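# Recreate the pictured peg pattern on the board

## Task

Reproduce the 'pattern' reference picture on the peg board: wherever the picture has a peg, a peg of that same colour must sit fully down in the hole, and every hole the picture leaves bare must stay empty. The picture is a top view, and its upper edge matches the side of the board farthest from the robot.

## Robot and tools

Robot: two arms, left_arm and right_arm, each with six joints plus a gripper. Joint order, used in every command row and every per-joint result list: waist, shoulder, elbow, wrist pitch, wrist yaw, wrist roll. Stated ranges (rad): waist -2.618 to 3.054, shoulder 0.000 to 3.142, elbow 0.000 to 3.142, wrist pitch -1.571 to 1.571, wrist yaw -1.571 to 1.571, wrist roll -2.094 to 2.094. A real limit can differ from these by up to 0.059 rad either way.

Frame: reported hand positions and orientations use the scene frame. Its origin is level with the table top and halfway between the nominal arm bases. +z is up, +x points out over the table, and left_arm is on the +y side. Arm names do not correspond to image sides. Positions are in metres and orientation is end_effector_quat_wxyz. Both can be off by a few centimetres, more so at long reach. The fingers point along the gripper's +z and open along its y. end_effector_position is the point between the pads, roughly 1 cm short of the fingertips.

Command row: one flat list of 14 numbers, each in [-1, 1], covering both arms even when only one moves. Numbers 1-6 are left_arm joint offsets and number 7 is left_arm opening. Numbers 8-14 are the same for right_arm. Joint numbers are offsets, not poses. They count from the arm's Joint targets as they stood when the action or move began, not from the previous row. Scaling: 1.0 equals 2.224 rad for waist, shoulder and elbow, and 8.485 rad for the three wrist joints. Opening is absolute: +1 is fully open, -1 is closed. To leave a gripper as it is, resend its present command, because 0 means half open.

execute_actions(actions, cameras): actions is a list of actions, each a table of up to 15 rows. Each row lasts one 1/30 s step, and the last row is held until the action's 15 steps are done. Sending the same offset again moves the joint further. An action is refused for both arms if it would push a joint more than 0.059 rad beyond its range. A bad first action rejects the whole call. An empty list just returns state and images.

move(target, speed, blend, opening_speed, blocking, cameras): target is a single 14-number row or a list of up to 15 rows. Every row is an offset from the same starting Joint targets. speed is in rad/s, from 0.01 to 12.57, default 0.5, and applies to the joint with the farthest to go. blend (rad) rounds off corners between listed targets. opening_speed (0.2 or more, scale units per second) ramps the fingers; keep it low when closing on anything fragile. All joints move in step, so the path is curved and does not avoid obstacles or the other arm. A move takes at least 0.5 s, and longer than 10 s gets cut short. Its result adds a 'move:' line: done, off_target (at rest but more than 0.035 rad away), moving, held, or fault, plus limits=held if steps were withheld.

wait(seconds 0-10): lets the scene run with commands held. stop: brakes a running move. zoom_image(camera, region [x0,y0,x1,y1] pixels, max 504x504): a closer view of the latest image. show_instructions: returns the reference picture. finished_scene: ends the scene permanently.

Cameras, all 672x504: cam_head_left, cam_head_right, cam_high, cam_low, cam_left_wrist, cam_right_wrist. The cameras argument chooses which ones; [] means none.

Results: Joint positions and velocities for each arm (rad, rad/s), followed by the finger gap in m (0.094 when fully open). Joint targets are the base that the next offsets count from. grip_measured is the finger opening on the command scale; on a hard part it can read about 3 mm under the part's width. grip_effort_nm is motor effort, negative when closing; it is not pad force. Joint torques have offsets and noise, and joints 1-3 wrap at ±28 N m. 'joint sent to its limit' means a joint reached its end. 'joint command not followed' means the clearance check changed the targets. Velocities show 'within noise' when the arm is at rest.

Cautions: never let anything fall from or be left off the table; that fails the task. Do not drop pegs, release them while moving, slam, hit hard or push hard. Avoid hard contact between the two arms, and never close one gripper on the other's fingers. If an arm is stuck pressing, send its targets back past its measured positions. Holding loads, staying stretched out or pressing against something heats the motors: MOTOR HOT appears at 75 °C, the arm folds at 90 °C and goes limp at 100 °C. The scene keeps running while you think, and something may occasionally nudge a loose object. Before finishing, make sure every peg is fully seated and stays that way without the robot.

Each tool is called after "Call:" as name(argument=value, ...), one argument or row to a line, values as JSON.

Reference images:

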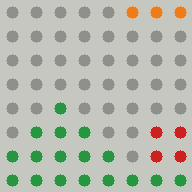

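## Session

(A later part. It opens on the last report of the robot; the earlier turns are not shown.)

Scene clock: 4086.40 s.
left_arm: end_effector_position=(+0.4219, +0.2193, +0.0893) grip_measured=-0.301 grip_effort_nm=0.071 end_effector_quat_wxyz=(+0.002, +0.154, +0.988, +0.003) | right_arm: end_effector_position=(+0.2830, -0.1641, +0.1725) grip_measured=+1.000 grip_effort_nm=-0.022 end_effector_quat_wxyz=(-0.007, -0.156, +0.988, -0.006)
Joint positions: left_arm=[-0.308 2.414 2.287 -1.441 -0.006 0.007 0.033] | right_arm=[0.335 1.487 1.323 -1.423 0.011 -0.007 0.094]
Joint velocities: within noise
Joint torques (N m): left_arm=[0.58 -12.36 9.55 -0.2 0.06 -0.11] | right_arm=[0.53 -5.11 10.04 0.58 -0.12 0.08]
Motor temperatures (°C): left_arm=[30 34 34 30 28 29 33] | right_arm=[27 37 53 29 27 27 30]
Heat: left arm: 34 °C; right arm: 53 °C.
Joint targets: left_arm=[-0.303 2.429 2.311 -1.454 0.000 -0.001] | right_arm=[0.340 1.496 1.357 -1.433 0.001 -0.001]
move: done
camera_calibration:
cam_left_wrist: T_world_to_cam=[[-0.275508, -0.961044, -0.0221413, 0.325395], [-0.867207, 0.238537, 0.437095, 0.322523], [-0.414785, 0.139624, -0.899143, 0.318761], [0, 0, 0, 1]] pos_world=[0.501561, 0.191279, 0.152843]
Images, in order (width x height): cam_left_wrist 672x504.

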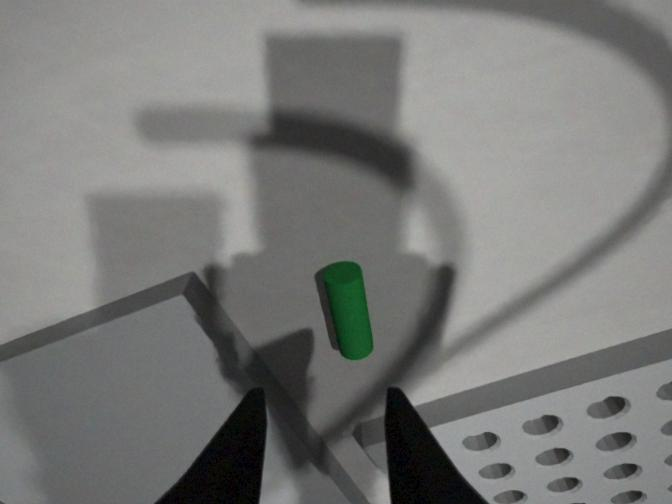

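Call:
move(
  target=[
    [-0.0067,-0.3188,-0.7358,0.2325,0,0,-0.3,0,0,0,0,0,0,1],
    [-0.0067,-0.2016,-0.7824,0.2721,0,0,-0.3,0,0,0,0,0,0,1],
    [-0.0067,-0.2016,-0.7824,0.2721,0,0,-1,0,0,0,0,0,0,1],
    [-0.0067,-0.3188,-0.7358,0.2325,0,0,-1,0,0,0,0,0,0,1],
    [0,-0.3049,-0.4326,0.0416,0,0,-1,0,0,0,0,0,0,1],
    [-0.4955,-0.3049,-0.4326,0.0416,0,0,-1,0,0,0,0,0,0,1],
    [-0.4955,-0.2131,-0.4325,-0.0002,0,0,-1,0,0,0,0,0,0,1],
  ],
  speed=[1.2,0.3,0.3,0.6,1.2,1.1,0.7],
  blend=[0,0,0,0,0.1,0,0],
  cameras=["cam_left_wrist"],
)

Call:
move(
  target=[
    [0,0.0346,-0.0414,0.0198,0,0,-1,0,0,0,0,0,0,1],
    [0,0.0346,-0.0414,0.0198,0,0,-0.3,0,0,0,0,0,0,1],
    [0,0.04,0.0924,-0.0112,0,0,-0.3,0,0,0,0,0,0,1],
    [0,-0.223,-0.1628,0.0422,0,0,-0.3,0,0,0,0,0,0,1],
  ],
  speed=[0.15,0.2,0.4,0.8],
  cameras=["cam_left_wrist"],
)

Scene clock: 4122.00 s.
left_arm: end_effector_position=(+0.0139, +0.1251, +0.0685) grip_measured=-0.697 grip_effort_nm=-1.048 end_effector_quat_wxyz=(-0.182, +0.629, +0.740, +0.153) | right_arm: end_effector_position=(+0.2830, -0.1641, +0.1725) grip_measured=+1.000 grip_effort_nm=-0.022 end_effector_quat_wxyz=(-0.007, -0.156, +0.988, -0.006)
Joint positions: left_arm=[-1.411 1.94 1.328 -1.441 0 0.005 0.014] | right_arm=[0.335 1.487 1.323 -1.423 0.011 -0.007 0.094]
Joint velocities: within noise
Joint torques (N m): left_arm=[0.5 -7.36 7.73 -1.14 0 -0.07] | right_arm=[0.53 -5.09 10.09 0.59 -0.11 0.07]
Motor temperatures (°C): left_arm=[30 37 36 31 28 29 33] | right_arm=[27 37 53 29 27 27 30]
Heat: left arm: 37 °C; right arm: 53 °C.
Joint targets: left_arm=[-1.405 1.955 1.349 -1.456 0.000 0.000] | right_arm=[0.340 1.496 1.357 -1.433 0.001 -0.001]
move: done
camera_calibration:
cam_left_wrist: T_world_to_cam=[[-0.9833, -0.180161, -0.0257422, 0.0344764], [-0.127223, 0.57933, 0.805103, -0.0778212], [-0.130135, 0.794933, -0.592576, 0.0370223], [0, 0, 0, 1]] pos_world=[0.028818, 0.0218652, 0.0854801]
Images, in order (width x height): cam_left_wrist 672x504.

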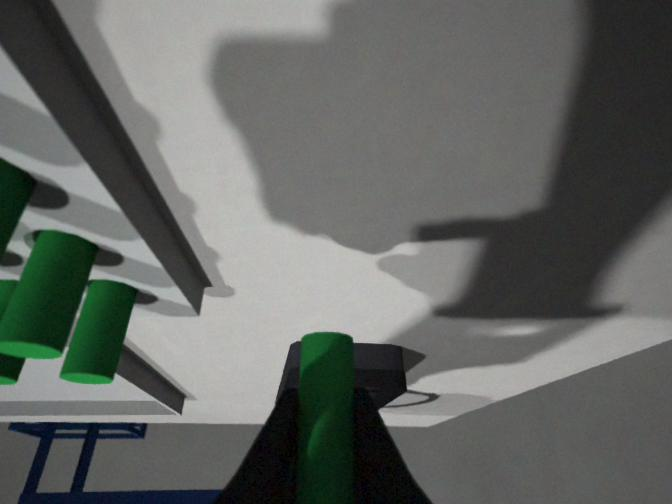

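Scene clock: 4126.57 s.
left_arm: end_effector_position=(+0.0137, +0.1261, +0.0884) grip_measured=-0.301 grip_effort_nm=0.061 end_effector_quat_wxyz=(-0.011, +0.648, +0.762, +0.009) | right_arm: end_effector_position=(+0.2830, -0.1641, +0.1725) grip_measured=+1.000 grip_effort_nm=-0.017 end_effector_quat_wxyz=(-0.007, -0.156, +0.988, -0.006)
Joint positions: left_arm=[-1.411 1.481 1 -1.119 0 0.005 0.033] | right_arm=[0.335 1.487 1.323 -1.423 0.011 -0.007 0.094]
Joint velocities: within noise
Joint torques (N m): left_arm=[0.39 -7.3 5.59 0.15 -0.04 -0.08] | right_arm=[0.54 -5.09 10.06 0.59 -0.11 0.06]
Motor temperatures (°C): left_arm=[30 37 36 31 28 29 33] | right_arm=[27 37 53 29 27 27 30]
Heat: left arm: 37 °C; right arm: 53 °C.
Joint targets: left_arm=[-1.405 1.459 0.987 -1.098 0.000 0.000] | right_arm=[0.340 1.496 1.357 -1.433 0.001 -0.001]
move: done
camera_calibration:
cam_left_wrist: T_world_to_cam=[[-0.981703, -0.189711, -0.0163779, 0.0353556], [-0.175462, 0.867836, 0.464838, -0.100088], [-0.0739716, 0.459207, -0.885244, 0.115448], [0, 0, 0, 1]] pos_world=[0.025687, 0.0405525, 0.149303]
Images, in order (width x height): cam_left_wrist 672x504.

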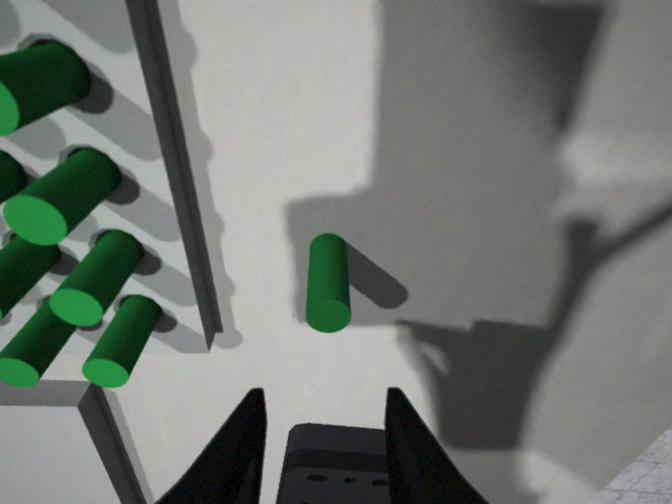

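Call:
move(
  target=[
    [0,0.0472,-0.0827,0.0326,0,0,-0.3,0,0,0,0,0,0,1],
    [0,0.0472,-0.0827,0.0326,0,0,-1,0,0,0,0,0,0,1],
    [0,0,0,0,0,0,-1,0,0,0,0,0,0,1],
    [0.2547,0.1404,0.1462,-0.0017,0,-0.0244,-1,0,0,0,0,0,0,1],
    [0.2547,0.1482,0.1132,0.0104,0,-0.0244,-1,0,0,0,0,0,0,1],
    [0.2547,0.1691,0.086,0.0213,0,-0.0244,-1,0,0,0,0,0,0,1],
  ],
  speed=[0.25,0.3,0.5,0.8,0.3,0.15],
  cameras=["cam_left_wrist"],
)

Call:
zoom_image(
  camera="cam_left_wrist",
  region=[240, 260, 420, 395],
)

Scene clock: 4140.47 s.
left_arm: end_effector_position=(+0.1908, +0.1226, +0.0460) grip_measured=-0.700 grip_effort_nm=-1.038 end_effector_quat_wxyz=(+0.002, +0.309, +0.951, -0.001) | right_arm: end_effector_position=(+0.2830, -0.1641, +0.1725) grip_measured=+1.000 grip_effort_nm=-0.022 end_effector_quat_wxyz=(-0.007, -0.156, +0.988, -0.006)
Joint positions: left_arm=[-0.833 1.818 1.19 -0.938 0 -0.199 0.014] | right_arm=[0.335 1.487 1.323 -1.423 0.011 -0.007 0.094]
Joint velocities: within noise
Joint torques (N m): left_arm=[-0.46 -6.91 5.68 0.18 -0.02 -0.12] | right_arm=[0.54 -5.08 10.07 0.59 -0.11 0.07]
Motor temperatures (°C): left_arm=[30 36 35 31 28 29 33] | right_arm=[27 37 53 29 27 27 30]
Heat: left arm: 36 °C; right arm: 53 °C.
Joint targets: left_arm=[-0.839 1.835 1.179 -0.917 0.000 -0.207] | right_arm=[0.340 1.496 1.357 -1.433 0.001 -0.001]
move: done
camera_calibration:
cam_left_wrist: T_world_to_cam=[[-0.563019, -0.826299, -0.0154682, 0.205901], [-0.747665, 0.501286, 0.435557, 0.10924], [-0.352146, 0.256792, -0.900028, 0.171146], [0, 0, 0, 1]] pos_world=[0.257869, 0.0714266, 0.109641]
Images, in order (width x height): cam_left_wrist 672x504.

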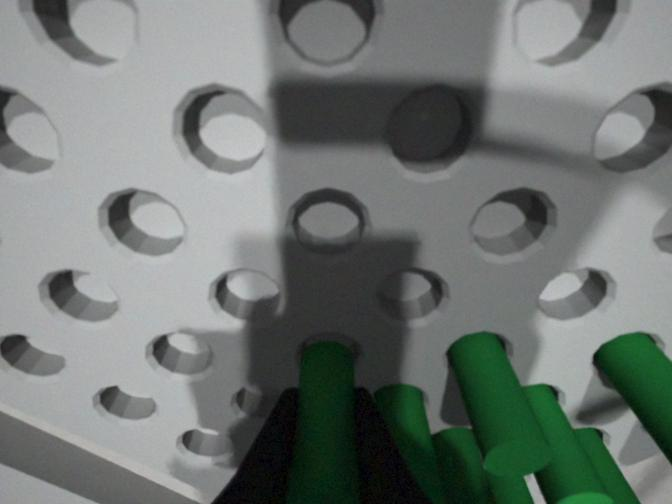

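Scaled by 2.800 from the camera's 672x504 image, which has a finer 960x720 frame.

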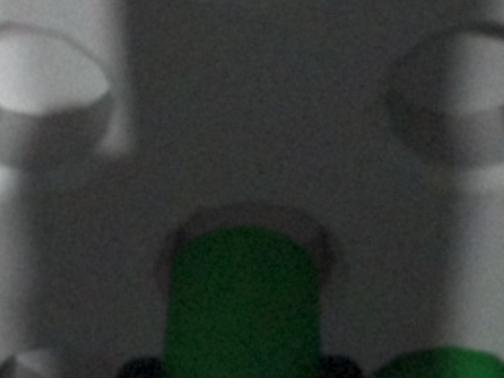

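Call:
move(
  target=[
    [0,0.0082,-0.0127,0.0057,0,0,-1,0,0,0,0,0,0,1],
    [0,0.0145,-0.0203,0.0089,0,0,-1,0,0,0,0,0,0,1],
  ],
  speed=0.1,
  cameras=["cam_left_wrist"],
)

Scene clock: 4153.43 s.
left_arm: end_effector_position=(+0.1910, +0.1223, +0.0343) grip_measured=-0.700 grip_effort_nm=-1.048 end_effector_quat_wxyz=(+0.003, +0.309, +0.951, -0.002) | right_arm: end_effector_position=(+0.2830, -0.1641, +0.1725) grip_measured=+1.000 grip_effort_nm=-0.017 end_effector_quat_wxyz=(-0.007, -0.156, +0.988, -0.006)
Joint positions: left_arm=[-0.833 1.834 1.16 -0.889 0 -0.199 0.014] | right_arm=[0.335 1.487 1.323 -1.423 0.011 -0.007 0.094]
Joint velocities: within noise
Joint torques (N m): left_arm=[-0.38 -5.55 4.08 0.49 0 -0.12] | right_arm=[0.54 -5.09 10.07 0.59 -0.11 0.08]
Motor temperatures (°C): left_arm=[30 35 34 31 28 29 33] | right_arm=[27 37 53 29 27 27 30]
Heat: left arm: 35 °C; right arm: 53 °C.
Joint targets: left_arm=[-0.839 1.867 1.133 -0.841 0.000 -0.207] | right_arm=[0.340 1.496 1.357 -1.433 0.001 -0.001]
move: off_target (left_arm); left_arm: the wrist pitch is farthest, 0.048 rad from its target
camera_calibration:
cam_left_wrist: T_world_to_cam=[[-0.562627, -0.826581, -0.0146613, 0.20562], [-0.748896, 0.502078, 0.432518, 0.114803], [-0.35015, 0.254326, -0.901506, 0.160814], [0, 0, 0, 1]] pos_world=[0.257972, 0.0714222, 0.0983349]
Images, in order (width x height): cam_left_wrist 672x504.

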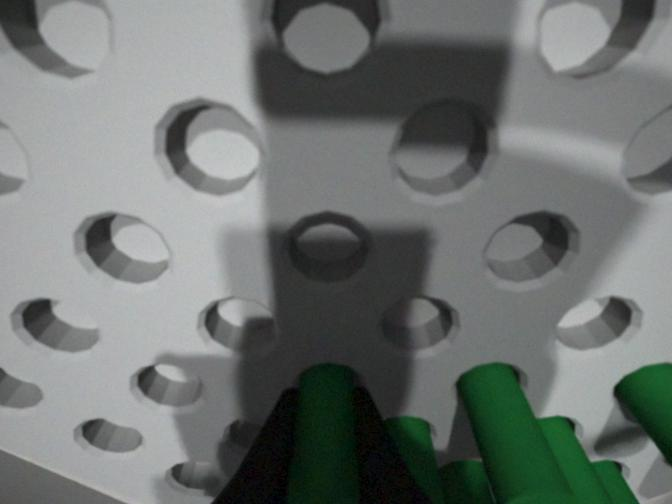

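Call:
move(
  target=[
    [0,-0.0114,0.0127,-0.0056,0,0,-1,0,0,0,0,0,0,1],
    [0,-0.0114,0.0127,-0.0056,0,0,-0.55,0,0,0,0,0,0,1],
    [0,-0.0429,0.0791,-0.0314,0,0,-0.55,0,0,0,0,0,0,1],
    [0.557,-0.1425,0.0526,-0.0507,0,0.0244,-0.55,0,0,0,0,0,0,1],
  ],
  speed=[0.3,0.3,0.35,1.1],
  cameras=["cam_high","cam_right_wrist","cam_head_right"],
)

Scene clock: 4164.63 s.
left_arm: end_effector_position=(+0.2239, +0.4654, +0.1304) grip_measured=-0.551 grip_effort_nm=0.066 end_effector_quat_wxyz=(-0.002, -0.208, +0.978, +0.000) | right_arm: end_effector_position=(+0.2830, -0.1641, +0.1725) grip_measured=+1.000 grip_effort_nm=-0.027 end_effector_quat_wxyz=(-0.007, -0.156, +0.988, -0.006)
Joint positions: left_arm=[0.401 1.579 1.263 -1.259 0 -0.012 0.021] | right_arm=[0.335 1.487 1.323 -1.423 0.011 -0.007 0.094]
Joint velocities: within noise
Joint torques (N m): left_arm=[-0.08 -8.95 5.91 -0.13 -0.03 0.13] | right_arm=[0.54 -5.08 10.07 0.59 -0.11 0.08]
Motor temperatures (°C): left_arm=[30 35 34 31 28 29 33] | right_arm=[27 37 53 29 27 27 30]
Heat: left arm: 35 °C; right arm: 53 °C.
Joint targets: left_arm=[0.400 1.550 1.250 -1.272 0.000 0.000] | right_arm=[0.340 1.496 1.357 -1.433 0.001 -0.001]
move: done
camera_calibration:
cam_right_wrist: T_world_to_cam=[[0.330682, -0.94334, 0.0275441, -0.256525], [-0.827355, -0.275736, 0.48934, 0.147433], [-0.454019, -0.184605, -0.871658, 0.345131], [0, 0, 0, 1]] pos_world=[0.363504, -0.137625, 0.235757]
Images, in order (width x height): cam_head_right 672x504, cam_high 672x504, cam_right_wrist 672x504.

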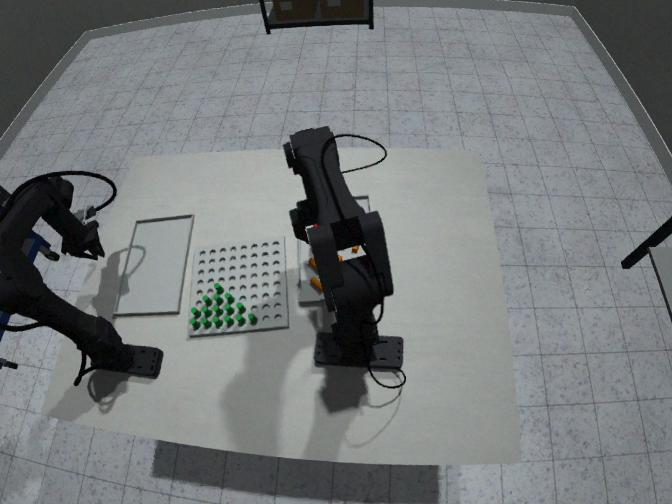

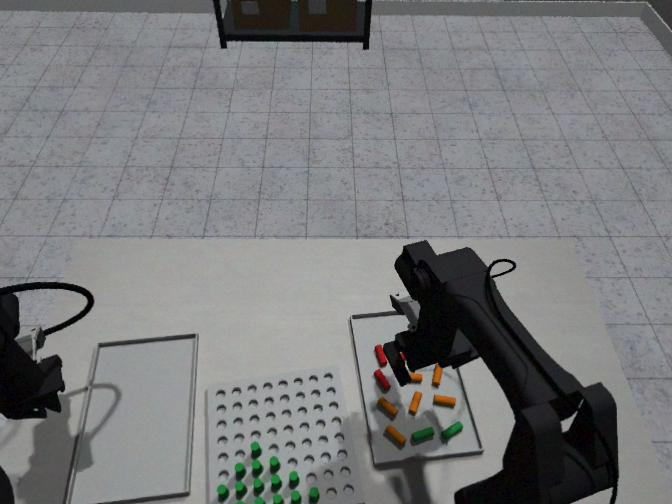

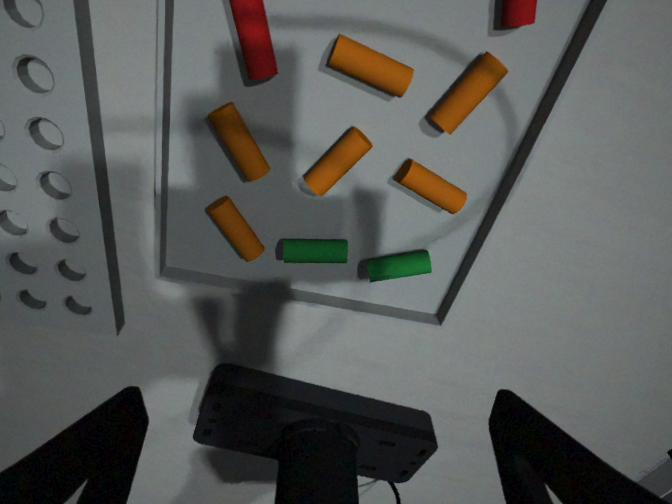

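Call:
move(
  target=[
    [0,0,0,0,0,0,-0.55,0.0301,0,0,0,0,0.1906,-0.3],
    [0,0,0,0,0,0,-0.55,0.0301,-0.045,-0.2375,0.0506,0,0.1906,-0.3],
  ],
  speed=[1.2,0.5],
  cameras=["cam_right_wrist"],
)

Scene clock: 4254.00 s.
left_arm: end_effector_position=(+0.2237, +0.4653, +0.1304) grip_measured=-0.551 grip_effort_nm=0.061 end_effector_quat_wxyz=(-0.002, -0.208, +0.978, +0.000) | right_arm: end_effector_position=(+0.2503, -0.1579, +0.0673) grip_measured=-0.297 grip_effort_nm=-0.149 end_effector_quat_wxyz=(-0.002, +0.581, +0.814, -0.003)
Joint positions: left_arm=[0.401 1.579 1.263 -1.26 0 -0.011 0.021] | right_arm=[0.399 1.421 0.842 -0.999 0 1.609 0.033]
Joint velocities: within noise
Joint torques (N m): left_arm=[-0.03 -9.11 5.89 -0.16 -0.02 0.1] | right_arm=[0.8 -7.45 5.19 0.67 -0.02 0.09]
Motor temperatures (°C): left_arm=[30 36 33 30 28 29 32] | right_arm=[27 37 53 29 27 27 30]
Heat: left arm: 36 °C; right arm: 53 °C.
Joint targets: left_arm=[0.400 1.550 1.250 -1.272 0.000 -0.001] | right_arm=[0.407 1.396 0.829 -1.004 0.000 1.617]
move: done
camera_calibration:
cam_right_wrist: T_world_to_cam=[[-0.936977, -0.348459, 0.0255078, 0.174504], [-0.295364, 0.828976, 0.47493, 0.215742], [-0.186639, 0.437465, -0.879654, 0.271596], [0, 0, 0, 1]] pos_world=[0.27792, -0.236851, 0.131997]
Images, in order (width x height): cam_right_wrist 672x504.

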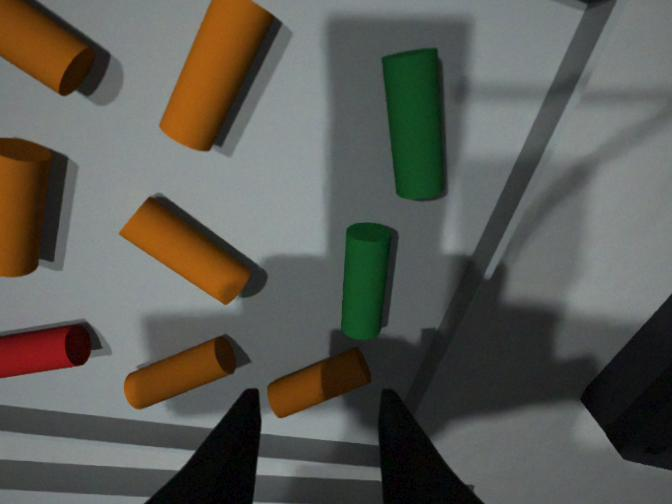

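Call:
move(
  target=[0,0,0,0,0,0,-0.55,-0.0355,-0.0117,-0.0546,0.0117,0,-0.0093,-0.3],
  speed=0.3,
  cameras=["cam_right_wrist"],
)

Scene clock: 4292.40 s.
left_arm: end_effector_position=(+0.2237, +0.4653, +0.1304) grip_measured=-0.551 grip_effort_nm=0.056 end_effector_quat_wxyz=(-0.002, -0.207, +0.978, +0.000) | right_arm: end_effector_position=(+0.2408, -0.1753, +0.0440) grip_measured=-0.297 grip_effort_nm=-0.149 end_effector_quat_wxyz=(-0.002, +0.580, +0.814, -0.001)
Joint positions: left_arm=[0.401 1.579 1.263 -1.26 0 -0.011 0.021] | right_arm=[0.334 1.395 0.721 -0.901 -0.001 1.543 0.033]
Joint velocities: within noise
Joint torques (N m): left_arm=[-0.12 -9.07 6 -0.17 0 0.14] | right_arm=[-0.64 -6.97 4.93 0.68 -0.01 -0.05]
Motor temperatures (°C): left_arm=[30 36 33 30 28 29 32] | right_arm=[27 37 49 29 27 27 30]
Heat: left arm: 36 °C; right arm: 49 °C.
Joint targets: left_arm=[0.400 1.550 1.250 -1.272 0.000 0.000] | right_arm=[0.328 1.370 0.708 -0.904 0.001 1.538]
move: done
camera_calibration:
cam_right_wrist: T_world_to_cam=[[-0.936652, -0.349568, 0.0220452, 0.159985], [-0.297657, 0.827574, 0.475942, 0.238752], [-0.184618, 0.43923, -0.8792, 0.256782], [0, 0, 0, 1]] pos_world=[0.268323, -0.254446, 0.108604]
Images, in order (width x height): cam_right_wrist 672x504.

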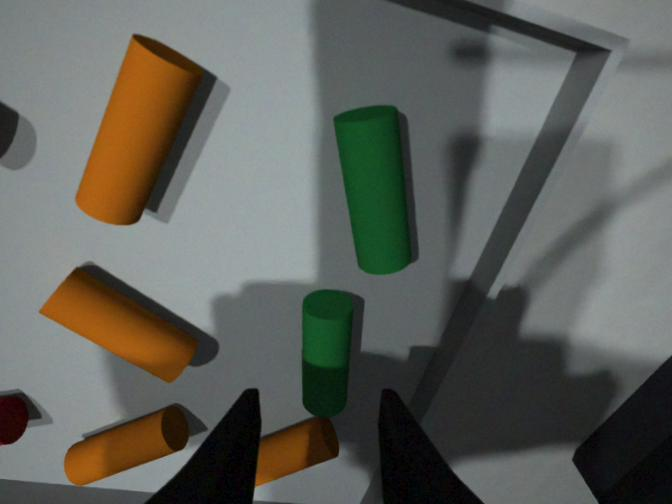

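Call:
move(
  target=[
    [0,0,0,0,0,0,-0.55,-0.0148,0,0,0,0,-0.0038,-0.3],
    [0,0,0,0,0,0,-0.55,-0.0148,0.0256,-0.0254,0.0108,0,-0.0038,-0.3],
  ],
  speed=[0.3,0.12],
  cameras=["cam_right_wrist"],
)

Scene clock: 4313.50 s.
left_arm: end_effector_position=(+0.2237, +0.4653, +0.1304) grip_measured=-0.551 grip_effort_nm=0.061 end_effector_quat_wxyz=(-0.002, -0.207, +0.978, +0.000) | right_arm: end_effector_position=(+0.2427, -0.1814, +0.0273) grip_measured=-0.297 grip_effort_nm=-0.144 end_effector_quat_wxyz=(+0.001, +0.580, +0.814, +0.004)
Joint positions: left_arm=[0.401 1.579 1.263 -1.26 0 -0.011 0.021] | right_arm=[0.302 1.418 0.665 -0.81 -0.003 1.511 0.033]
Joint velocities: within noise
Joint torques (N m): left_arm=[-0.02 -9.11 5.79 -0.1 -0.01 0.12] | right_arm=[-0.58 -3.69 4.63 0.72 0.01 -0.03]
Motor temperatures (°C): left_arm=[30 36 33 30 28 29 32] | right_arm=[27 37 48 29 27 27 30]
Heat: left arm: 36 °C; right arm: 48 °C.
Joint targets: left_arm=[0.400 1.550 1.250 -1.272 0.000 0.000] | right_arm=[0.295 1.427 0.651 -0.813 0.000 1.505]
move: done
camera_calibration:
cam_right_wrist: T_world_to_cam=[[-0.936973, -0.349278, 0.00926614, 0.160423], [-0.302929, 0.825282, 0.476596, 0.253048], [-0.174111, 0.443751, -0.879074, 0.243445], [0, 0, 0, 1]] pos_world=[0.269355, -0.260833, 0.091918]
Images, in order (width x height): cam_right_wrist 672x504.

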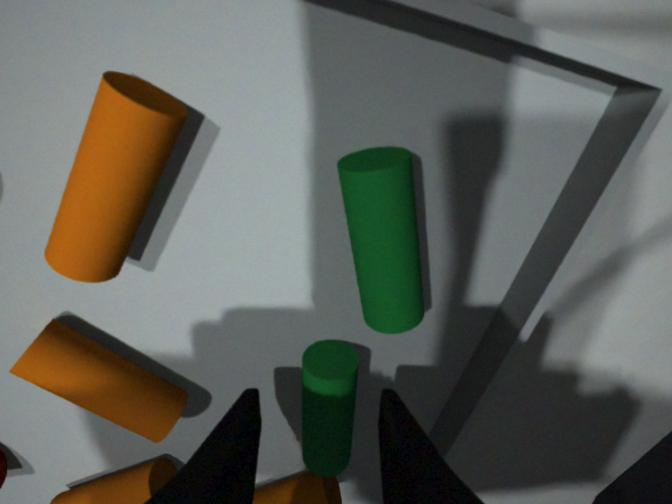

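Call:
move(
  target=[
    [0,0,0,0,0,0,-0.55,-0.004,0.0036,-0.0045,0.002,0,0,-0.3],
    [0,0,0,0,0,0,-0.55,-0.004,0.0036,-0.0045,0.002,0,0,-1],
  ],
  speed=[0.1,0.3],
  cameras=["cam_right_wrist"],
)

Scene clock: 4325.10 s.
left_arm: end_effector_position=(+0.2237, +0.4653, +0.1304) grip_measured=-0.551 grip_effort_nm=0.046 end_effector_quat_wxyz=(-0.002, -0.207, +0.978, +0.000) | right_arm: end_effector_position=(+0.2430, -0.1826, +0.0238) grip_measured=-0.765 grip_effort_nm=-1.053 end_effector_quat_wxyz=(+0.002, +0.582, +0.813, +0.004)
Joint positions: left_arm=[0.401 1.579 1.263 -1.26 0 -0.011 0.021] | right_arm=[0.296 1.426 0.655 -0.791 -0.003 1.509 0.011]
Joint velocities: within noise
Joint torques (N m): left_arm=[-0.1 -9.11 5.97 -0.14 0.02 0.12] | right_arm=[-0.91 -3.69 4.59 0.71 0.01 -0.03]
Motor temperatures (°C): left_arm=[30 36 33 30 28 29 32] | right_arm=[27 36 47 29 27 27 30]
Heat: left arm: 36 °C; right arm: 47 °C.
Joint targets: left_arm=[0.400 1.550 1.250 -1.272 0.000 0.000] | right_arm=[0.286 1.435 0.641 -0.796 0.000 1.505]
move: done
camera_calibration:
cam_right_wrist: T_world_to_cam=[[-0.938679, -0.344687, 0.00854978, 0.161621], [-0.29922, 0.82668, 0.476516, 0.255268], [-0.171317, 0.444737, -0.879124, 0.240397], [0, 0, 0, 1]] pos_world=[0.269275, -0.26223, 0.0883183]
Images, in order (width x height): cam_right_wrist 672x504.

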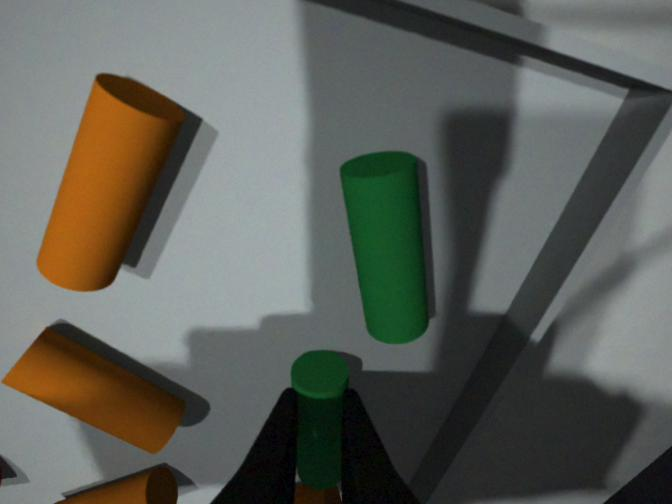

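Call:
move(
  target=[
    [0,0,0,0,0,0,-0.55,0,-0.0565,0.1118,-0.0418,0,0,-1],
    [0,0,0,0,0,0,-0.55,-0.3849,0.4407,0.7284,-0.0731,0,-0.1774,-1],
    [0,0,0,0,0,0,-0.55,-0.3849,0.4474,0.6362,-0.0472,0,-0.1774,-1],
  ],
  speed=[0.4,1.0,0.25],
  cameras=["cam_right_wrist","cam_head_right"],
)

Scene clock: 4359.60 s.
left_arm: end_effector_position=(+0.2237, +0.4653, +0.1304) grip_measured=-0.551 grip_effort_nm=0.056 end_effector_quat_wxyz=(-0.002, -0.207, +0.978, +0.000) | right_arm: end_effector_position=(+0.4388, -0.5049, +0.0389) grip_measured=-0.766 grip_effort_nm=-1.043 end_effector_quat_wxyz=(+0.010, +0.301, +0.954, -0.002)
Joint positions: left_arm=[0.401 1.579 1.263 -1.26 0 -0.011 0.021] | right_arm=[-0.576 2.415 2.068 -1.204 -0.002 0.007 0.011]
Joint velocities: within noise
Joint torques (N m): left_arm=[-0.08 -9.02 5.86 -0.13 0 0.1] | right_arm=[0.58 -14.12 5.57 0.83 0.01 -0.05]
Motor temperatures (°C): left_arm=[30 36 33 30 28 29 32] | right_arm=[27 37 48 29 27 27 32]
Heat: left arm: 36 °C; right arm: 48 °C.
Joint targets: left_arm=[0.400 1.550 1.250 -1.272 0.000 0.000] | right_arm=[-0.570 2.430 2.057 -1.196 0.001 0.000]
move: done
camera_calibration:
cam_right_wrist: T_world_to_cam=[[-0.554554, -0.831997, 0.0158549, -0.180716], [-0.736149, 0.499374, 0.456848, 0.600272], [-0.388014, 0.241675, -0.889403, 0.423538], [0, 0, 0, 1]] pos_world=[0.506011, -0.552475, 0.105328]
Images, in order (width x height): cam_head_right 672x504, cam_right_wrist 672x504.

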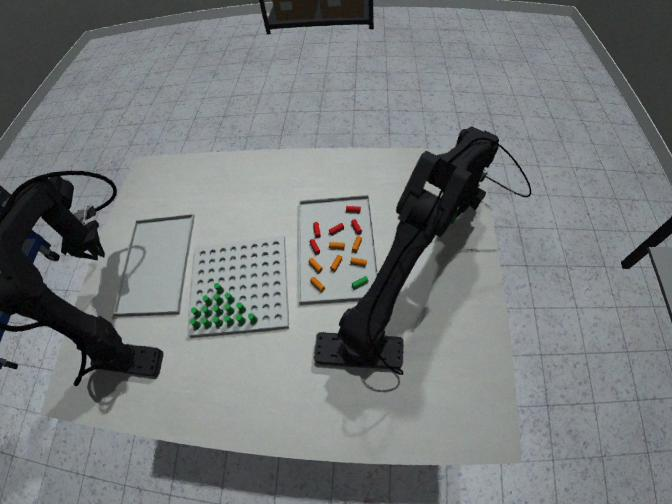

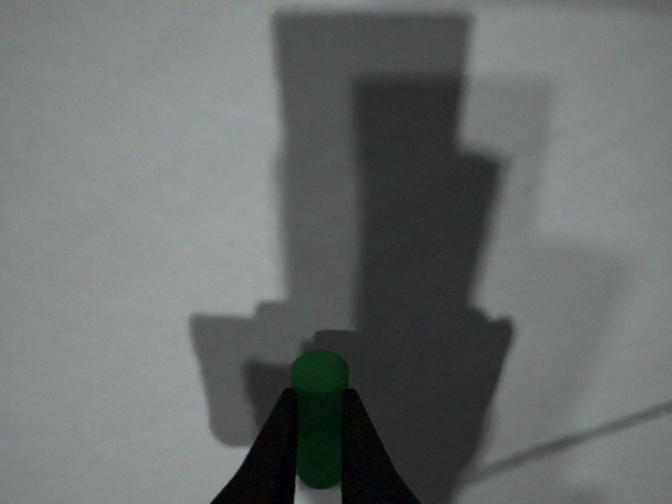

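Call:
move(
  target=[
    [0,0,0,0,0,0,-0.55,0,0,0.05,-0.013,0,0,-1],
    [0,0,0,0,0,0,-0.55,0.0764,0,0.05,-0.013,0,0,-1],
    [0,0,0,0,0,0,-0.55,0.0764,0.0067,-0.0058,0.0008,0,0,-1],
  ],
  speed=[0.4,0.5,0.15],
  cameras=["cam_right_wrist"],
)

Scene clock: 4377.43 s.
left_arm: end_effector_position=(+0.2237, +0.4653, +0.1304) grip_measured=-0.551 grip_effort_nm=0.071 end_effector_quat_wxyz=(-0.002, -0.207, +0.978, +0.000) | right_arm: end_effector_position=(+0.4774, -0.4301, +0.0298) grip_measured=-0.766 grip_effort_nm=-1.048 end_effector_quat_wxyz=(+0.001, +0.214, +0.977, +0.002)
Joint positions: left_arm=[0.401 1.579 1.263 -1.26 0 -0.011 0.021] | right_arm=[-0.398 2.428 2.056 -1.197 -0.003 0.005 0.011]
Joint velocities: within noise
Joint torques (N m): left_arm=[-0.03 -8.85 5.97 -0.18 0.02 0.1] | right_arm=[-0.2 -14.01 5.46 0.81 0.02 -0.03]
Motor temperatures (°C): left_arm=[30 36 33 30 28 29 32] | right_arm=[27 40 47 29 27 27 32]
Heat: left arm: 36 °C; right arm: 47 °C.
Joint targets: left_arm=[0.400 1.550 1.250 -1.272 0.000 0.000] | right_arm=[-0.400 2.445 2.044 -1.189 0.000 0.000]
move: done
camera_calibration:
cam_right_wrist: T_world_to_cam=[[-0.395984, -0.918151, 0.0139935, -0.209538], [-0.806367, 0.354983, 0.473032, 0.566486], [-0.439282, 0.176029, -0.880934, 0.408353], [0, 0, 0, 1]] pos_world=[0.553204, -0.465362, 0.0946985]
Images, in order (width x height): cam_right_wrist 672x504.

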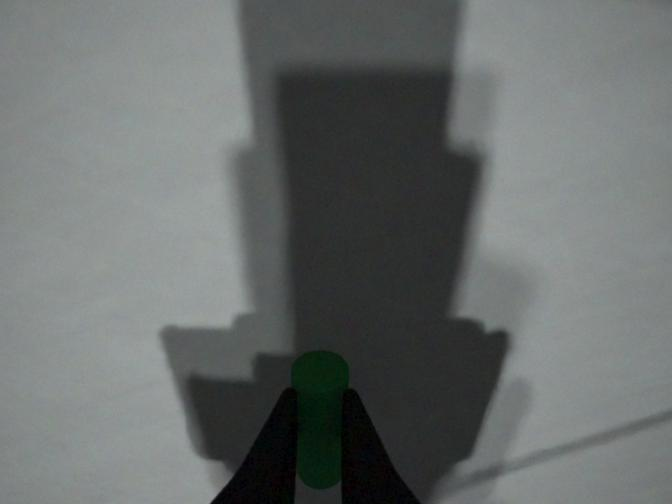

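Call:
move(
  target=[
    [0,0,0,0,0,0,-0.55,0,0.004,0,0.001,0,0,-1],
  ],
  speed=[0.05],
  cameras=[],
)

Scene clock: 4383.77 s.
left_arm: end_effector_position=(+0.2237, +0.4653, +0.1304) grip_measured=-0.551 grip_effort_nm=0.051 end_effector_quat_wxyz=(-0.002, -0.207, +0.978, +0.000) | right_arm: end_effector_position=(+0.4788, -0.4307, +0.0272) grip_measured=-0.766 grip_effort_nm=-1.048 end_effector_quat_wxyz=(+0.003, +0.214, +0.977, +0.001)
Joint positions: left_arm=[0.401 1.579 1.263 -1.26 0 -0.011 0.021] | right_arm=[-0.398 2.434 2.056 -1.189 -0.003 0.005 0.011]
Joint velocities: within noise
Joint torques (N m): left_arm=[-0.1 -8.95 5.86 -0.14 -0.02 0.12] | right_arm=[-0.2 -13.78 5.45 0.81 0.02 -0.03]
Motor temperatures (°C): left_arm=[30 36 33 30 28 29 32] | right_arm=[27 42 47 29 27 27 32]
Heat: left arm: 36 °C; right arm: 47 °C.
Joint targets: left_arm=[0.400 1.550 1.250 -1.272 0.000 0.000] | right_arm=[-0.400 2.454 2.044 -1.181 0.000 0.000]
move: done
No camera images: "cameras" was empty.

Call:
move(
  target=[
    [0,0,0,0,0,0,-0.55,0,0.004,0,0.001,0,0,-1],
  ],
  speed=[0.05],
  cameras=[],
)

Scene clock: 4388.30 s.
left_arm: end_effector_position=(+0.2237, +0.4653, +0.1304) grip_measured=-0.551 grip_effort_nm=0.066 end_effector_quat_wxyz=(-0.002, -0.207, +0.978, +0.000) | right_arm: end_effector_position=(+0.4799, -0.4312, +0.0236) grip_measured=-0.766 grip_effort_nm=-1.048 end_effector_quat_wxyz=(+0.003, +0.214, +0.977, +0.001)
Joint positions: left_arm=[0.401 1.579 1.263 -1.26 0 -0.011 0.021] | right_arm=[-0.398 2.442 2.056 -1.18 -0.003 0.005 0.011]
Joint velocities: within noise
Joint torques (N m): left_arm=[-0.08 -8.96 5.96 -0.16 -0.02 0.13] | right_arm=[-0.21 -13.74 5.46 0.81 0.02 -0.02]
Motor temperatures (°C): left_arm=[30 36 33 30 28 29 32] | right_arm=[27 43 47 29 27 27 32]
Heat: left arm: 36 °C; right arm: 47 °C.
Joint targets: left_arm=[0.400 1.550 1.250 -1.272 0.000 0.000] | right_arm=[-0.400 2.462 2.044 -1.172 0.000 0.000]
move: done
No camera images: "cameras" was empty.

Call:
move(
  target=[
    [0,0,0,0,0,0,-0.55,0,0.004,0,0.001,0,0,-1],
  ],
  speed=[0.05],
  cameras=["cam_right_wrist"],
)

Scene clock: 4393.60 s.
left_arm: end_effector_position=(+0.2237, +0.4653, +0.1304) grip_measured=-0.551 grip_effort_nm=0.066 end_effector_quat_wxyz=(-0.002, -0.207, +0.978, +0.000) | right_arm: end_effector_position=(+0.4800, -0.4313, +0.0233) grip_measured=-0.766 grip_effort_nm=-1.048 end_effector_quat_wxyz=(+0.003, +0.214, +0.977, +0.001)
Joint positions: left_arm=[0.401 1.579 1.263 -1.26 0 -0.011 0.021] | right_arm=[-0.398 2.443 2.056 -1.179 -0.003 0.005 0.011]
Joint velocities: within noise
Joint torques (N m): left_arm=[-0.01 -9.09 5.94 -0.14 -0.03 0.12] | right_arm=[-0.18 -13.01 5.45 0.91 0.02 -0.03]
Motor temperatures (°C): left_arm=[30 36 33 30 28 29 32] | right_arm=[27 43 46 29 27 27 32]
Heat: left arm: 36 °C; right arm: 46 °C.
Joint targets: left_arm=[0.400 1.550 1.250 -1.272 0.000 0.000] | right_arm=[-0.400 2.472 2.044 -1.164 0.000 0.000]
move: done
camera_calibration:
cam_right_wrist: T_world_to_cam=[[-0.396012, -0.918137, 0.0141263, -0.2095], [-0.807818, 0.355661, 0.470037, 0.573146], [-0.436582, 0.174729, -0.882534, 0.402167], [0, 0, 0, 1]] pos_world=[0.555612, -0.466465, 0.0884856]
Images, in order (width x height): cam_right_wrist 672x504.

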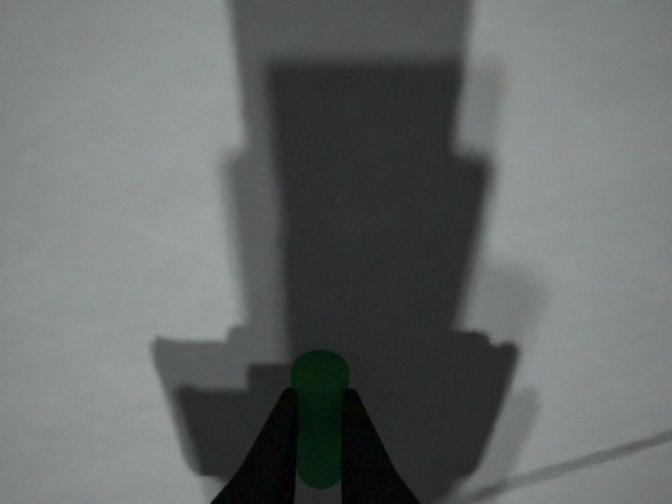

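Call:
move(
  target=[
    [0,0,0,0,0,0,-0.55,0,-0.007,0,-0.002,0,0,-1],
    [0,0,0,0,0,0,-0.55,0,-0.007,0,-0.002,0,0,-0.3],
    [0,0,0,0,0,0,-0.55,0,-0.0211,0.0976,-0.0298,0,0,-0.3],
  ],
  speed=[0.1,0.3,0.4],
  cameras=["cam_right_wrist"],
)

Scene clock: 4406.37 s.
left_arm: end_effector_position=(+0.2237, +0.4653, +0.1304) grip_measured=-0.551 grip_effort_nm=0.056 end_effector_quat_wxyz=(-0.002, -0.207, +0.978, +0.000) | right_arm: end_effector_position=(+0.4702, -0.4268, +0.0669) grip_measured=-0.303 grip_effort_nm=0.120 end_effector_quat_wxyz=(-0.023, +0.214, +0.977, +0.007)
Joint positions: left_arm=[0.401 1.579 1.263 -1.26 0 -0.011 0.021] | right_arm=[-0.398 2.443 2.229 -1.405 -0.003 0.005 0.033]
Joint velocities: within noise
Joint torques (N m): left_arm=[-0.1 -9.1 5.96 -0.11 -0.01 0.11] | right_arm=[-0.2 -17.32 9.73 0.5 0.01 -0.03]
Motor temperatures (°C): left_arm=[30 36 33 30 28 29 31] | right_arm=[27 43 46 29 27 27 32]
Heat: left arm: 36 °C; right arm: 46 °C.
Joint targets: left_arm=[0.400 1.550 1.250 -1.272 0.000 0.000] | right_arm=[-0.400 2.425 2.261 -1.417 0.000 0.000]
move: done
camera_calibration:
cam_right_wrist: T_world_to_cam=[[-0.395415, -0.91841, 0.0130193, -0.210221], [-0.783642, 0.344717, 0.516794, 0.52399], [-0.479117, 0.194145, -0.856011, 0.462086], [0, 0, 0, 1]] pos_world=[0.548889, -0.463409, 0.127492]
Images, in order (width x height): cam_right_wrist 672x504.

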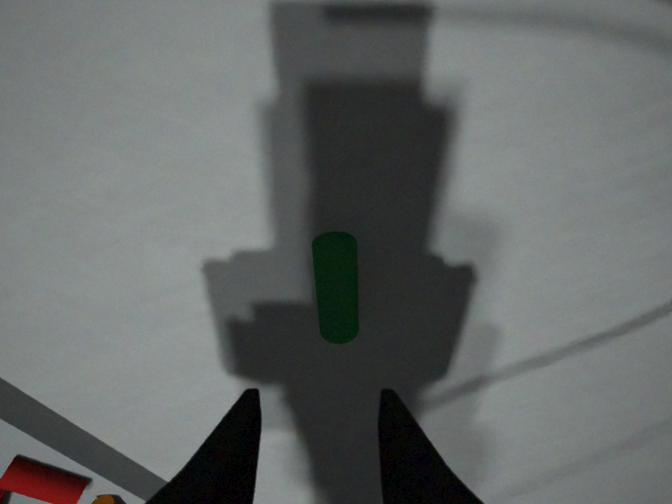

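Call:
move(
  target=[
    [0,0,0,0,0,0,-0.55,0,-0.29,-0.6951,0.2303,0,0,-0.3],
  ],
  speed=[1.0],
  cameras=["cam_right_wrist"],
)

Scene clock: 4429.23 s.
left_arm: end_effector_position=(+0.2237, +0.4653, +0.1304) grip_measured=-0.551 grip_effort_nm=0.066 end_effector_quat_wxyz=(-0.002, -0.207, +0.978, +0.000) | right_arm: end_effector_position=(+0.4678, -0.4257, +0.0695) grip_measured=-0.303 grip_effort_nm=0.115 end_effector_quat_wxyz=(+0.467, +0.187, +0.858, -0.099)
Joint positions: left_arm=[0.401 1.579 1.263 -1.26 0 -0.011 0.021] | right_arm=[-0.398 1.819 0.726 0.517 -0.003 0.005 0.033]
Joint velocities: within noise
Joint torques (N m): left_arm=[-0.1 -9.03 5.89 -0.14 0.06 0.09] | right_arm=[-0.23 -13.04 4.98 2.46 0.02 -0.04]
Motor temperatures (°C): left_arm=[30 36 33 30 28 29 31] | right_arm=[27 46 49 29 27 27 32]
Heat: left arm: 36 °C; right arm: 49 °C.
Joint targets: left_arm=[0.400 1.550 1.250 -1.272 0.000 0.000] | right_arm=[-0.400 1.780 0.715 0.537 0.000 0.000]
move: off_target (right_arm); right_arm: the shoulder is farthest, 0.039 rad from its target
camera_calibration:
cam_right_wrist: T_world_to_cam=[[-0.414828, -0.909578, 0.0242007, -0.198187], [-0.802823, 0.353364, -0.480218, 0.602248], [0.428244, -0.218637, -0.876815, -0.135832], [0, 0, 0, 1]] pos_world=[0.459455, -0.422777, 0.174907]
Images, in order (width x height): cam_right_wrist 672x504.

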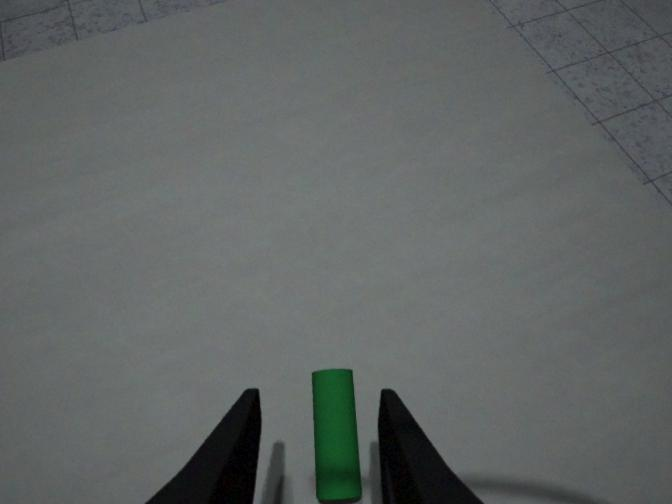

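Call:
move(
  target=[
    [0,0,0,0,0,0,-0.55,-0.0036,0.1147,-0.0418,0.0364,0,0,-0.3],
  ],
  speed=[0.2],
  cameras=["cam_right_wrist"],
)

Scene clock: 4437.83 s.
left_arm: end_effector_position=(+0.2237, +0.4653, +0.1304) grip_measured=-0.551 grip_effort_nm=0.061 end_effector_quat_wxyz=(-0.002, -0.207, +0.978, +0.000) | right_arm: end_effector_position=(+0.4634, -0.4254, +0.0257) grip_measured=-0.303 grip_effort_nm=0.110 end_effector_quat_wxyz=(+0.491, +0.186, +0.845, -0.105)
Joint positions: left_arm=[0.401 1.579 1.263 -1.26 0 -0.011 0.021] | right_arm=[-0.401 2.011 0.638 0.855 -0.003 0.004 0.033]
Joint velocities: within noise
Joint torques (N m): left_arm=[-0.16 -9.11 5.89 -0.12 -0.01 0.09] | right_arm=[-0.64 -7.54 3.14 2.19 0.02 -0.03]
Motor temperatures (°C): left_arm=[30 36 33 30 28 29 31] | right_arm=[27 46 48 31 27 27 31]
Heat: left arm: 36 °C; right arm: 48 °C.
Joint targets: left_arm=[0.400 1.550 1.250 -1.272 0.000 0.000] | right_arm=[-0.408 2.034 0.621 0.846 0.000 0.000]
move: done
camera_calibration:
cam_right_wrist: T_world_to_cam=[[-0.418979, -0.907668, 0.0243824, -0.195978], [-0.775868, 0.343932, -0.528904, 0.562329], [0.471683, -0.240517, -0.848332, -0.202486], [0, 0, 0, 1]] pos_world=[0.449692, -0.419987, 0.130421]
Images, in order (width x height): cam_right_wrist 672x504.

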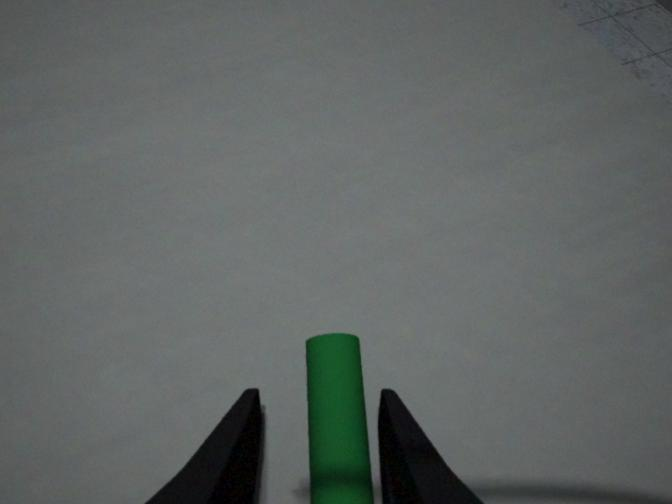

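Call:
move(
  target=[
    [0,0,0,0,0,0,-0.55,-0.0036,0.0056,0,-0.003,0,0,-0.3],
  ],
  speed=[0.1],
  cameras=["cam_right_wrist"],
)

Scene clock: 4446.47 s.
left_arm: end_effector_position=(+0.2237, +0.4653, +0.1304) grip_measured=-0.551 grip_effort_nm=0.061 end_effector_quat_wxyz=(-0.002, -0.207, +0.978, +0.000) | right_arm: end_effector_position=(+0.4628, -0.4269, +0.0248) grip_measured=-0.303 grip_effort_nm=0.120 end_effector_quat_wxyz=(+0.491, +0.187, +0.844, -0.106)
Joint positions: left_arm=[0.401 1.579 1.263 -1.26 0 -0.011 0.021] | right_arm=[-0.404 2.016 0.638 0.86 -0.003 0.004 0.033]
Joint velocities: within noise
Joint torques (N m): left_arm=[-0.23 -9.14 6 -0.16 0.02 0.09] | right_arm=[-1.1 -6.82 3.14 1.83 0.02 -0.02]
Motor temperatures (°C): left_arm=[30 36 33 30 28 29 31] | right_arm=[27 43 47 32 27 27 31]
Heat: left arm: 36 °C; right arm: 47 °C.
Joint targets: left_arm=[0.400 1.550 1.250 -1.272 0.000 0.000] | right_arm=[-0.416 2.047 0.622 0.821 0.000 0.000]
move: off_target (right_arm); right_arm: the wrist pitch is farthest, 0.040 rad from its target
camera_calibration:
cam_right_wrist: T_world_to_cam=[[-0.422166, -0.906192, 0.0243411, -0.195332], [-0.774274, 0.346486, -0.529572, 0.562339], [0.47146, -0.242414, -0.847916, -0.20395], [0, 0, 0, 1]] pos_world=[0.449097, -0.421291, 0.129621]
Images, in order (width x height): cam_right_wrist 672x504.

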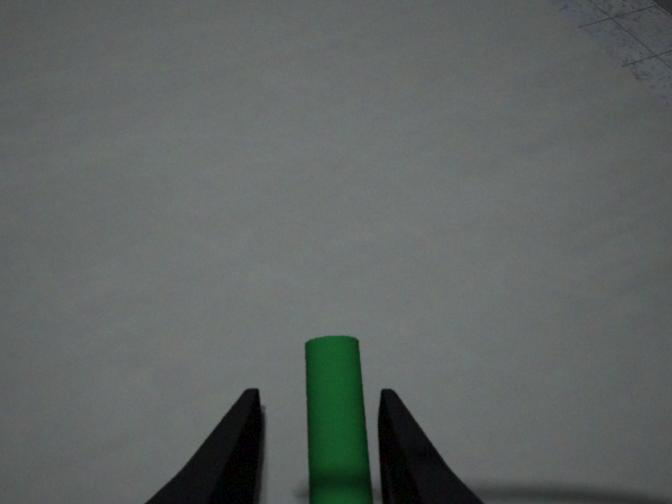

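Call:
move(
  target=[
    [0,0,0,0,0,0,-0.55,0,-0.004,0,0.002,0,0,-0.3],
    [0,0,0,0,0,0,-0.55,0,-0.004,0,0.002,0,0,-1],
    [0,0,0,0,0,0,-0.55,0,-0.12,0.04,-0.035,0,0,-1],
  ],
  speed=[0.1,0.3,0.4],
  cameras=["cam_right_wrist"],
)

Scene clock: 4456.40 s.
left_arm: end_effector_position=(+0.2237, +0.4653, +0.1304) grip_measured=-0.551 grip_effort_nm=0.066 end_effector_quat_wxyz=(-0.002, -0.207, +0.978, +0.000) | right_arm: end_effector_position=(+0.4542, -0.4240, +0.0577) grip_measured=-0.698 grip_effort_nm=-1.048 end_effector_quat_wxyz=(+0.453, +0.192, +0.865, -0.098)
Joint positions: left_arm=[0.401 1.579 1.263 -1.26 0 -0.011 0.021] | right_arm=[-0.407 1.811 0.683 0.521 -0.003 0.004 0.014]
Joint velocities: within noise
Joint torques (N m): left_arm=[0.06 -9.09 5.82 -0.13 0.01 0.1] | right_arm=[-0.88 -11.93 8.59 2.23 0.03 -0.02]
Motor temperatures (°C): left_arm=[30 36 33 30 28 29 31] | right_arm=[27 42 46 32 27 27 32]
Heat: left arm: 36 °C; right arm: 46 °C.
Joint targets: left_arm=[0.400 1.550 1.250 -1.272 0.000 0.000] | right_arm=[-0.416 1.780 0.710 0.524 0.000 0.000]
move: done
camera_calibration:
cam_right_wrist: T_world_to_cam=[[-0.422041, -0.906237, 0.0247944, -0.197309], [-0.813045, 0.366259, -0.452562, 0.59363], [0.401048, -0.211159, -0.891388, -0.123562], [0, 0, 0, 1]] pos_world=[0.44893, -0.422323, 0.163405]
Images, in order (width x height): cam_right_wrist 672x504.

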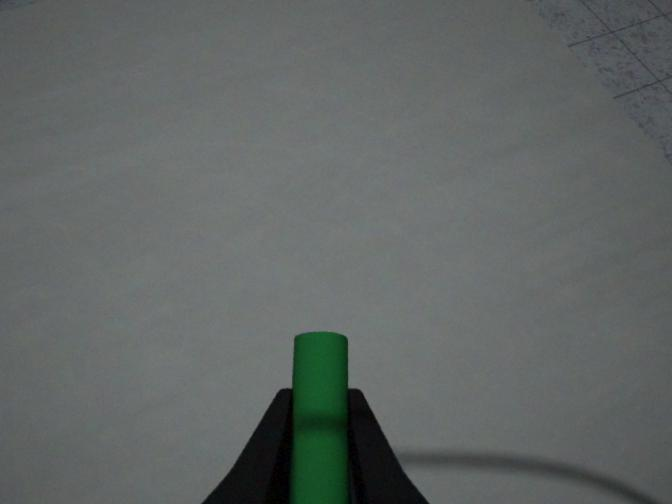

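Call:
move(
  target=[
    [0,0,0,0,0,0,-0.55,0,-0.013,0.2873,-0.1914,0,0,-1],
    [0,0,0,0,0,0,-0.55,-0.2176,-0.013,0.2873,-0.1914,0,0,-1],
    [0,0,0,0,0,0,-0.55,-0.2176,0.0876,0.2804,-0.2319,0,0,-1],
  ],
  speed=[1.2,0.8,0.5],
  cameras=["cam_right_wrist","cam_head_right"],
)

Scene clock: 4482.87 s.
left_arm: end_effector_position=(+0.2237, +0.4653, +0.1304) grip_measured=-0.551 grip_effort_nm=0.051 end_effector_quat_wxyz=(-0.002, -0.207, +0.978, +0.000) | right_arm: end_effector_position=(+0.1885, -0.4227, +0.0645) grip_measured=-0.699 grip_effort_nm=-1.048 end_effector_quat_wxyz=(-0.224, +0.437, +0.864, +0.113)
Joint positions: left_arm=[0.401 1.579 1.263 -1.26 0 -0.011 0.021] | right_arm=[-0.903 1.966 1.315 -1.426 -0.001 0.003 0.014]
Joint velocities: within noise
Joint torques (N m): left_arm=[-0.08 -9.07 5.86 -0.18 0 0.1] | right_arm=[0.29 -8.95 7.09 -0.44 -0.01 -0.02]
Motor temperatures (°C): left_arm=[30 36 33 30 28 29 31] | right_arm=[27 44 48 33 27 27 33]
Heat: left arm: 36 °C; right arm: 48 °C.
Joint targets: left_arm=[0.400 1.550 1.250 -1.272 0.000 0.000] | right_arm=[-0.900 1.975 1.334 -1.444 0.001 0.000]
move: done
camera_calibration:
cam_right_wrist: T_world_to_cam=[[-0.786929, -0.61703, 0.00412731, -0.116103], [-0.330399, 0.427005, 0.841726, 0.231435], [-0.521132, 0.661015, -0.539889, 0.509164], [0, 0, 0, 1]] pos_world=[0.250443, -0.507028, 0.0805666]
Images, in order (width x height): cam_head_right 672x504, cam_right_wrist 672x504.

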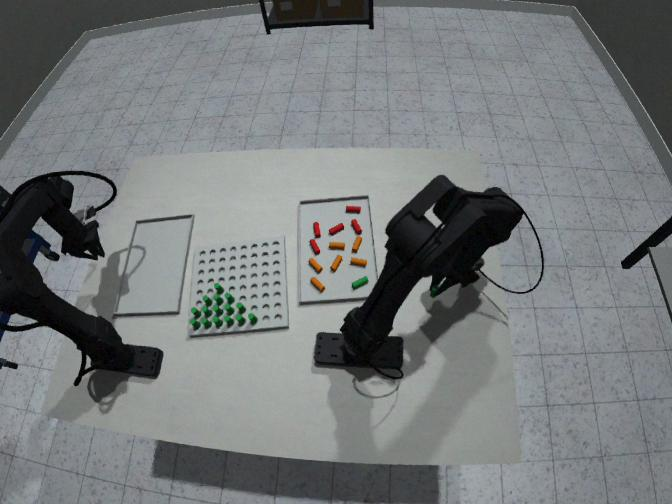

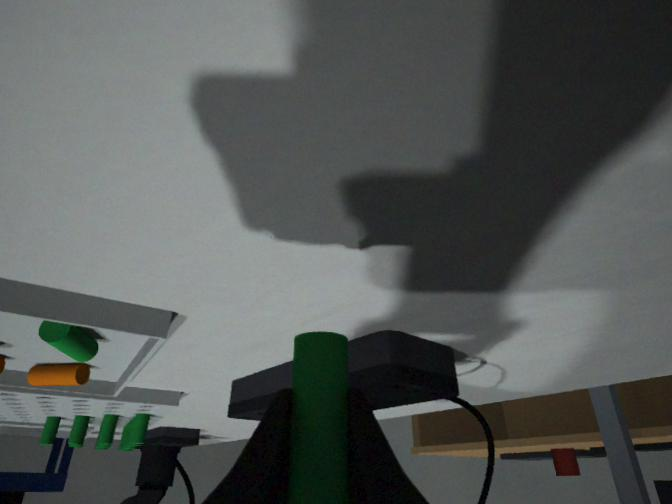

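Call:
move(
  target=[
    [0,0,0,0,0,0,-0.55,0,0.0250,-0.0330,0.0150,0,0,-1],
    [0,0,0,0,0,0,-0.55,0,0.0324,-0.0423,0.0187,0,0,-1],
  ],
  speed=[0.3,0.15],
  cameras=["cam_right_wrist"],
)

Scene clock: 4532.83 s.
left_arm: end_effector_position=(+0.2237, +0.4653, +0.1304) grip_measured=-0.551 grip_effort_nm=0.056 end_effector_quat_wxyz=(-0.002, -0.207, +0.978, +0.000) | right_arm: end_effector_position=(+0.1902, -0.4251, +0.0266) grip_measured=-0.699 grip_effort_nm=-1.048 end_effector_quat_wxyz=(-0.220, +0.437, +0.865, +0.111)
Joint positions: left_arm=[0.401 1.579 1.263 -1.26 0 -0.011 0.021] | right_arm=[-0.903 2.033 1.252 -1.286 -0.001 0.003 0.014]
Joint velocities: within noise
Joint torques (N m): left_arm=[-0.16 -9.14 5.82 -0.14 0.02 0.11] | right_arm=[0.27 -8.87 3.78 -0.21 0 -0.02]
Motor temperatures (°C): left_arm=[30 36 33 30 28 29 31] | right_arm=[27 42 46 32 27 27 33]
Heat: left arm: 36 °C; right arm: 46 °C.
Joint targets: left_arm=[0.400 1.550 1.250 -1.272 0.000 0.000] | right_arm=[-0.900 2.047 1.240 -1.285 0.001 0.000]
move: done
camera_calibration:
cam_right_wrist: T_world_to_cam=[[-0.786937, -0.617017, 0.00435339, -0.11605], [-0.334805, 0.432912, 0.836955, 0.268325], [-0.5183, 0.657173, -0.547255, 0.489163], [0, 0, 0, 1]] pos_world=[0.252046, -0.509231, 0.0436264]
Images, in order (width x height): cam_right_wrist 672x504.

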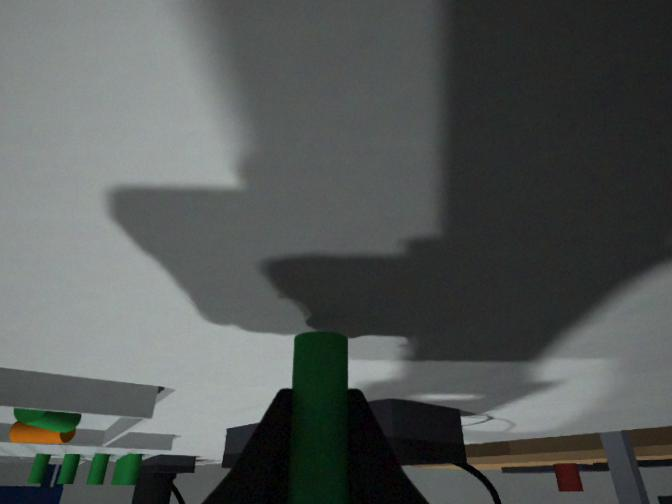

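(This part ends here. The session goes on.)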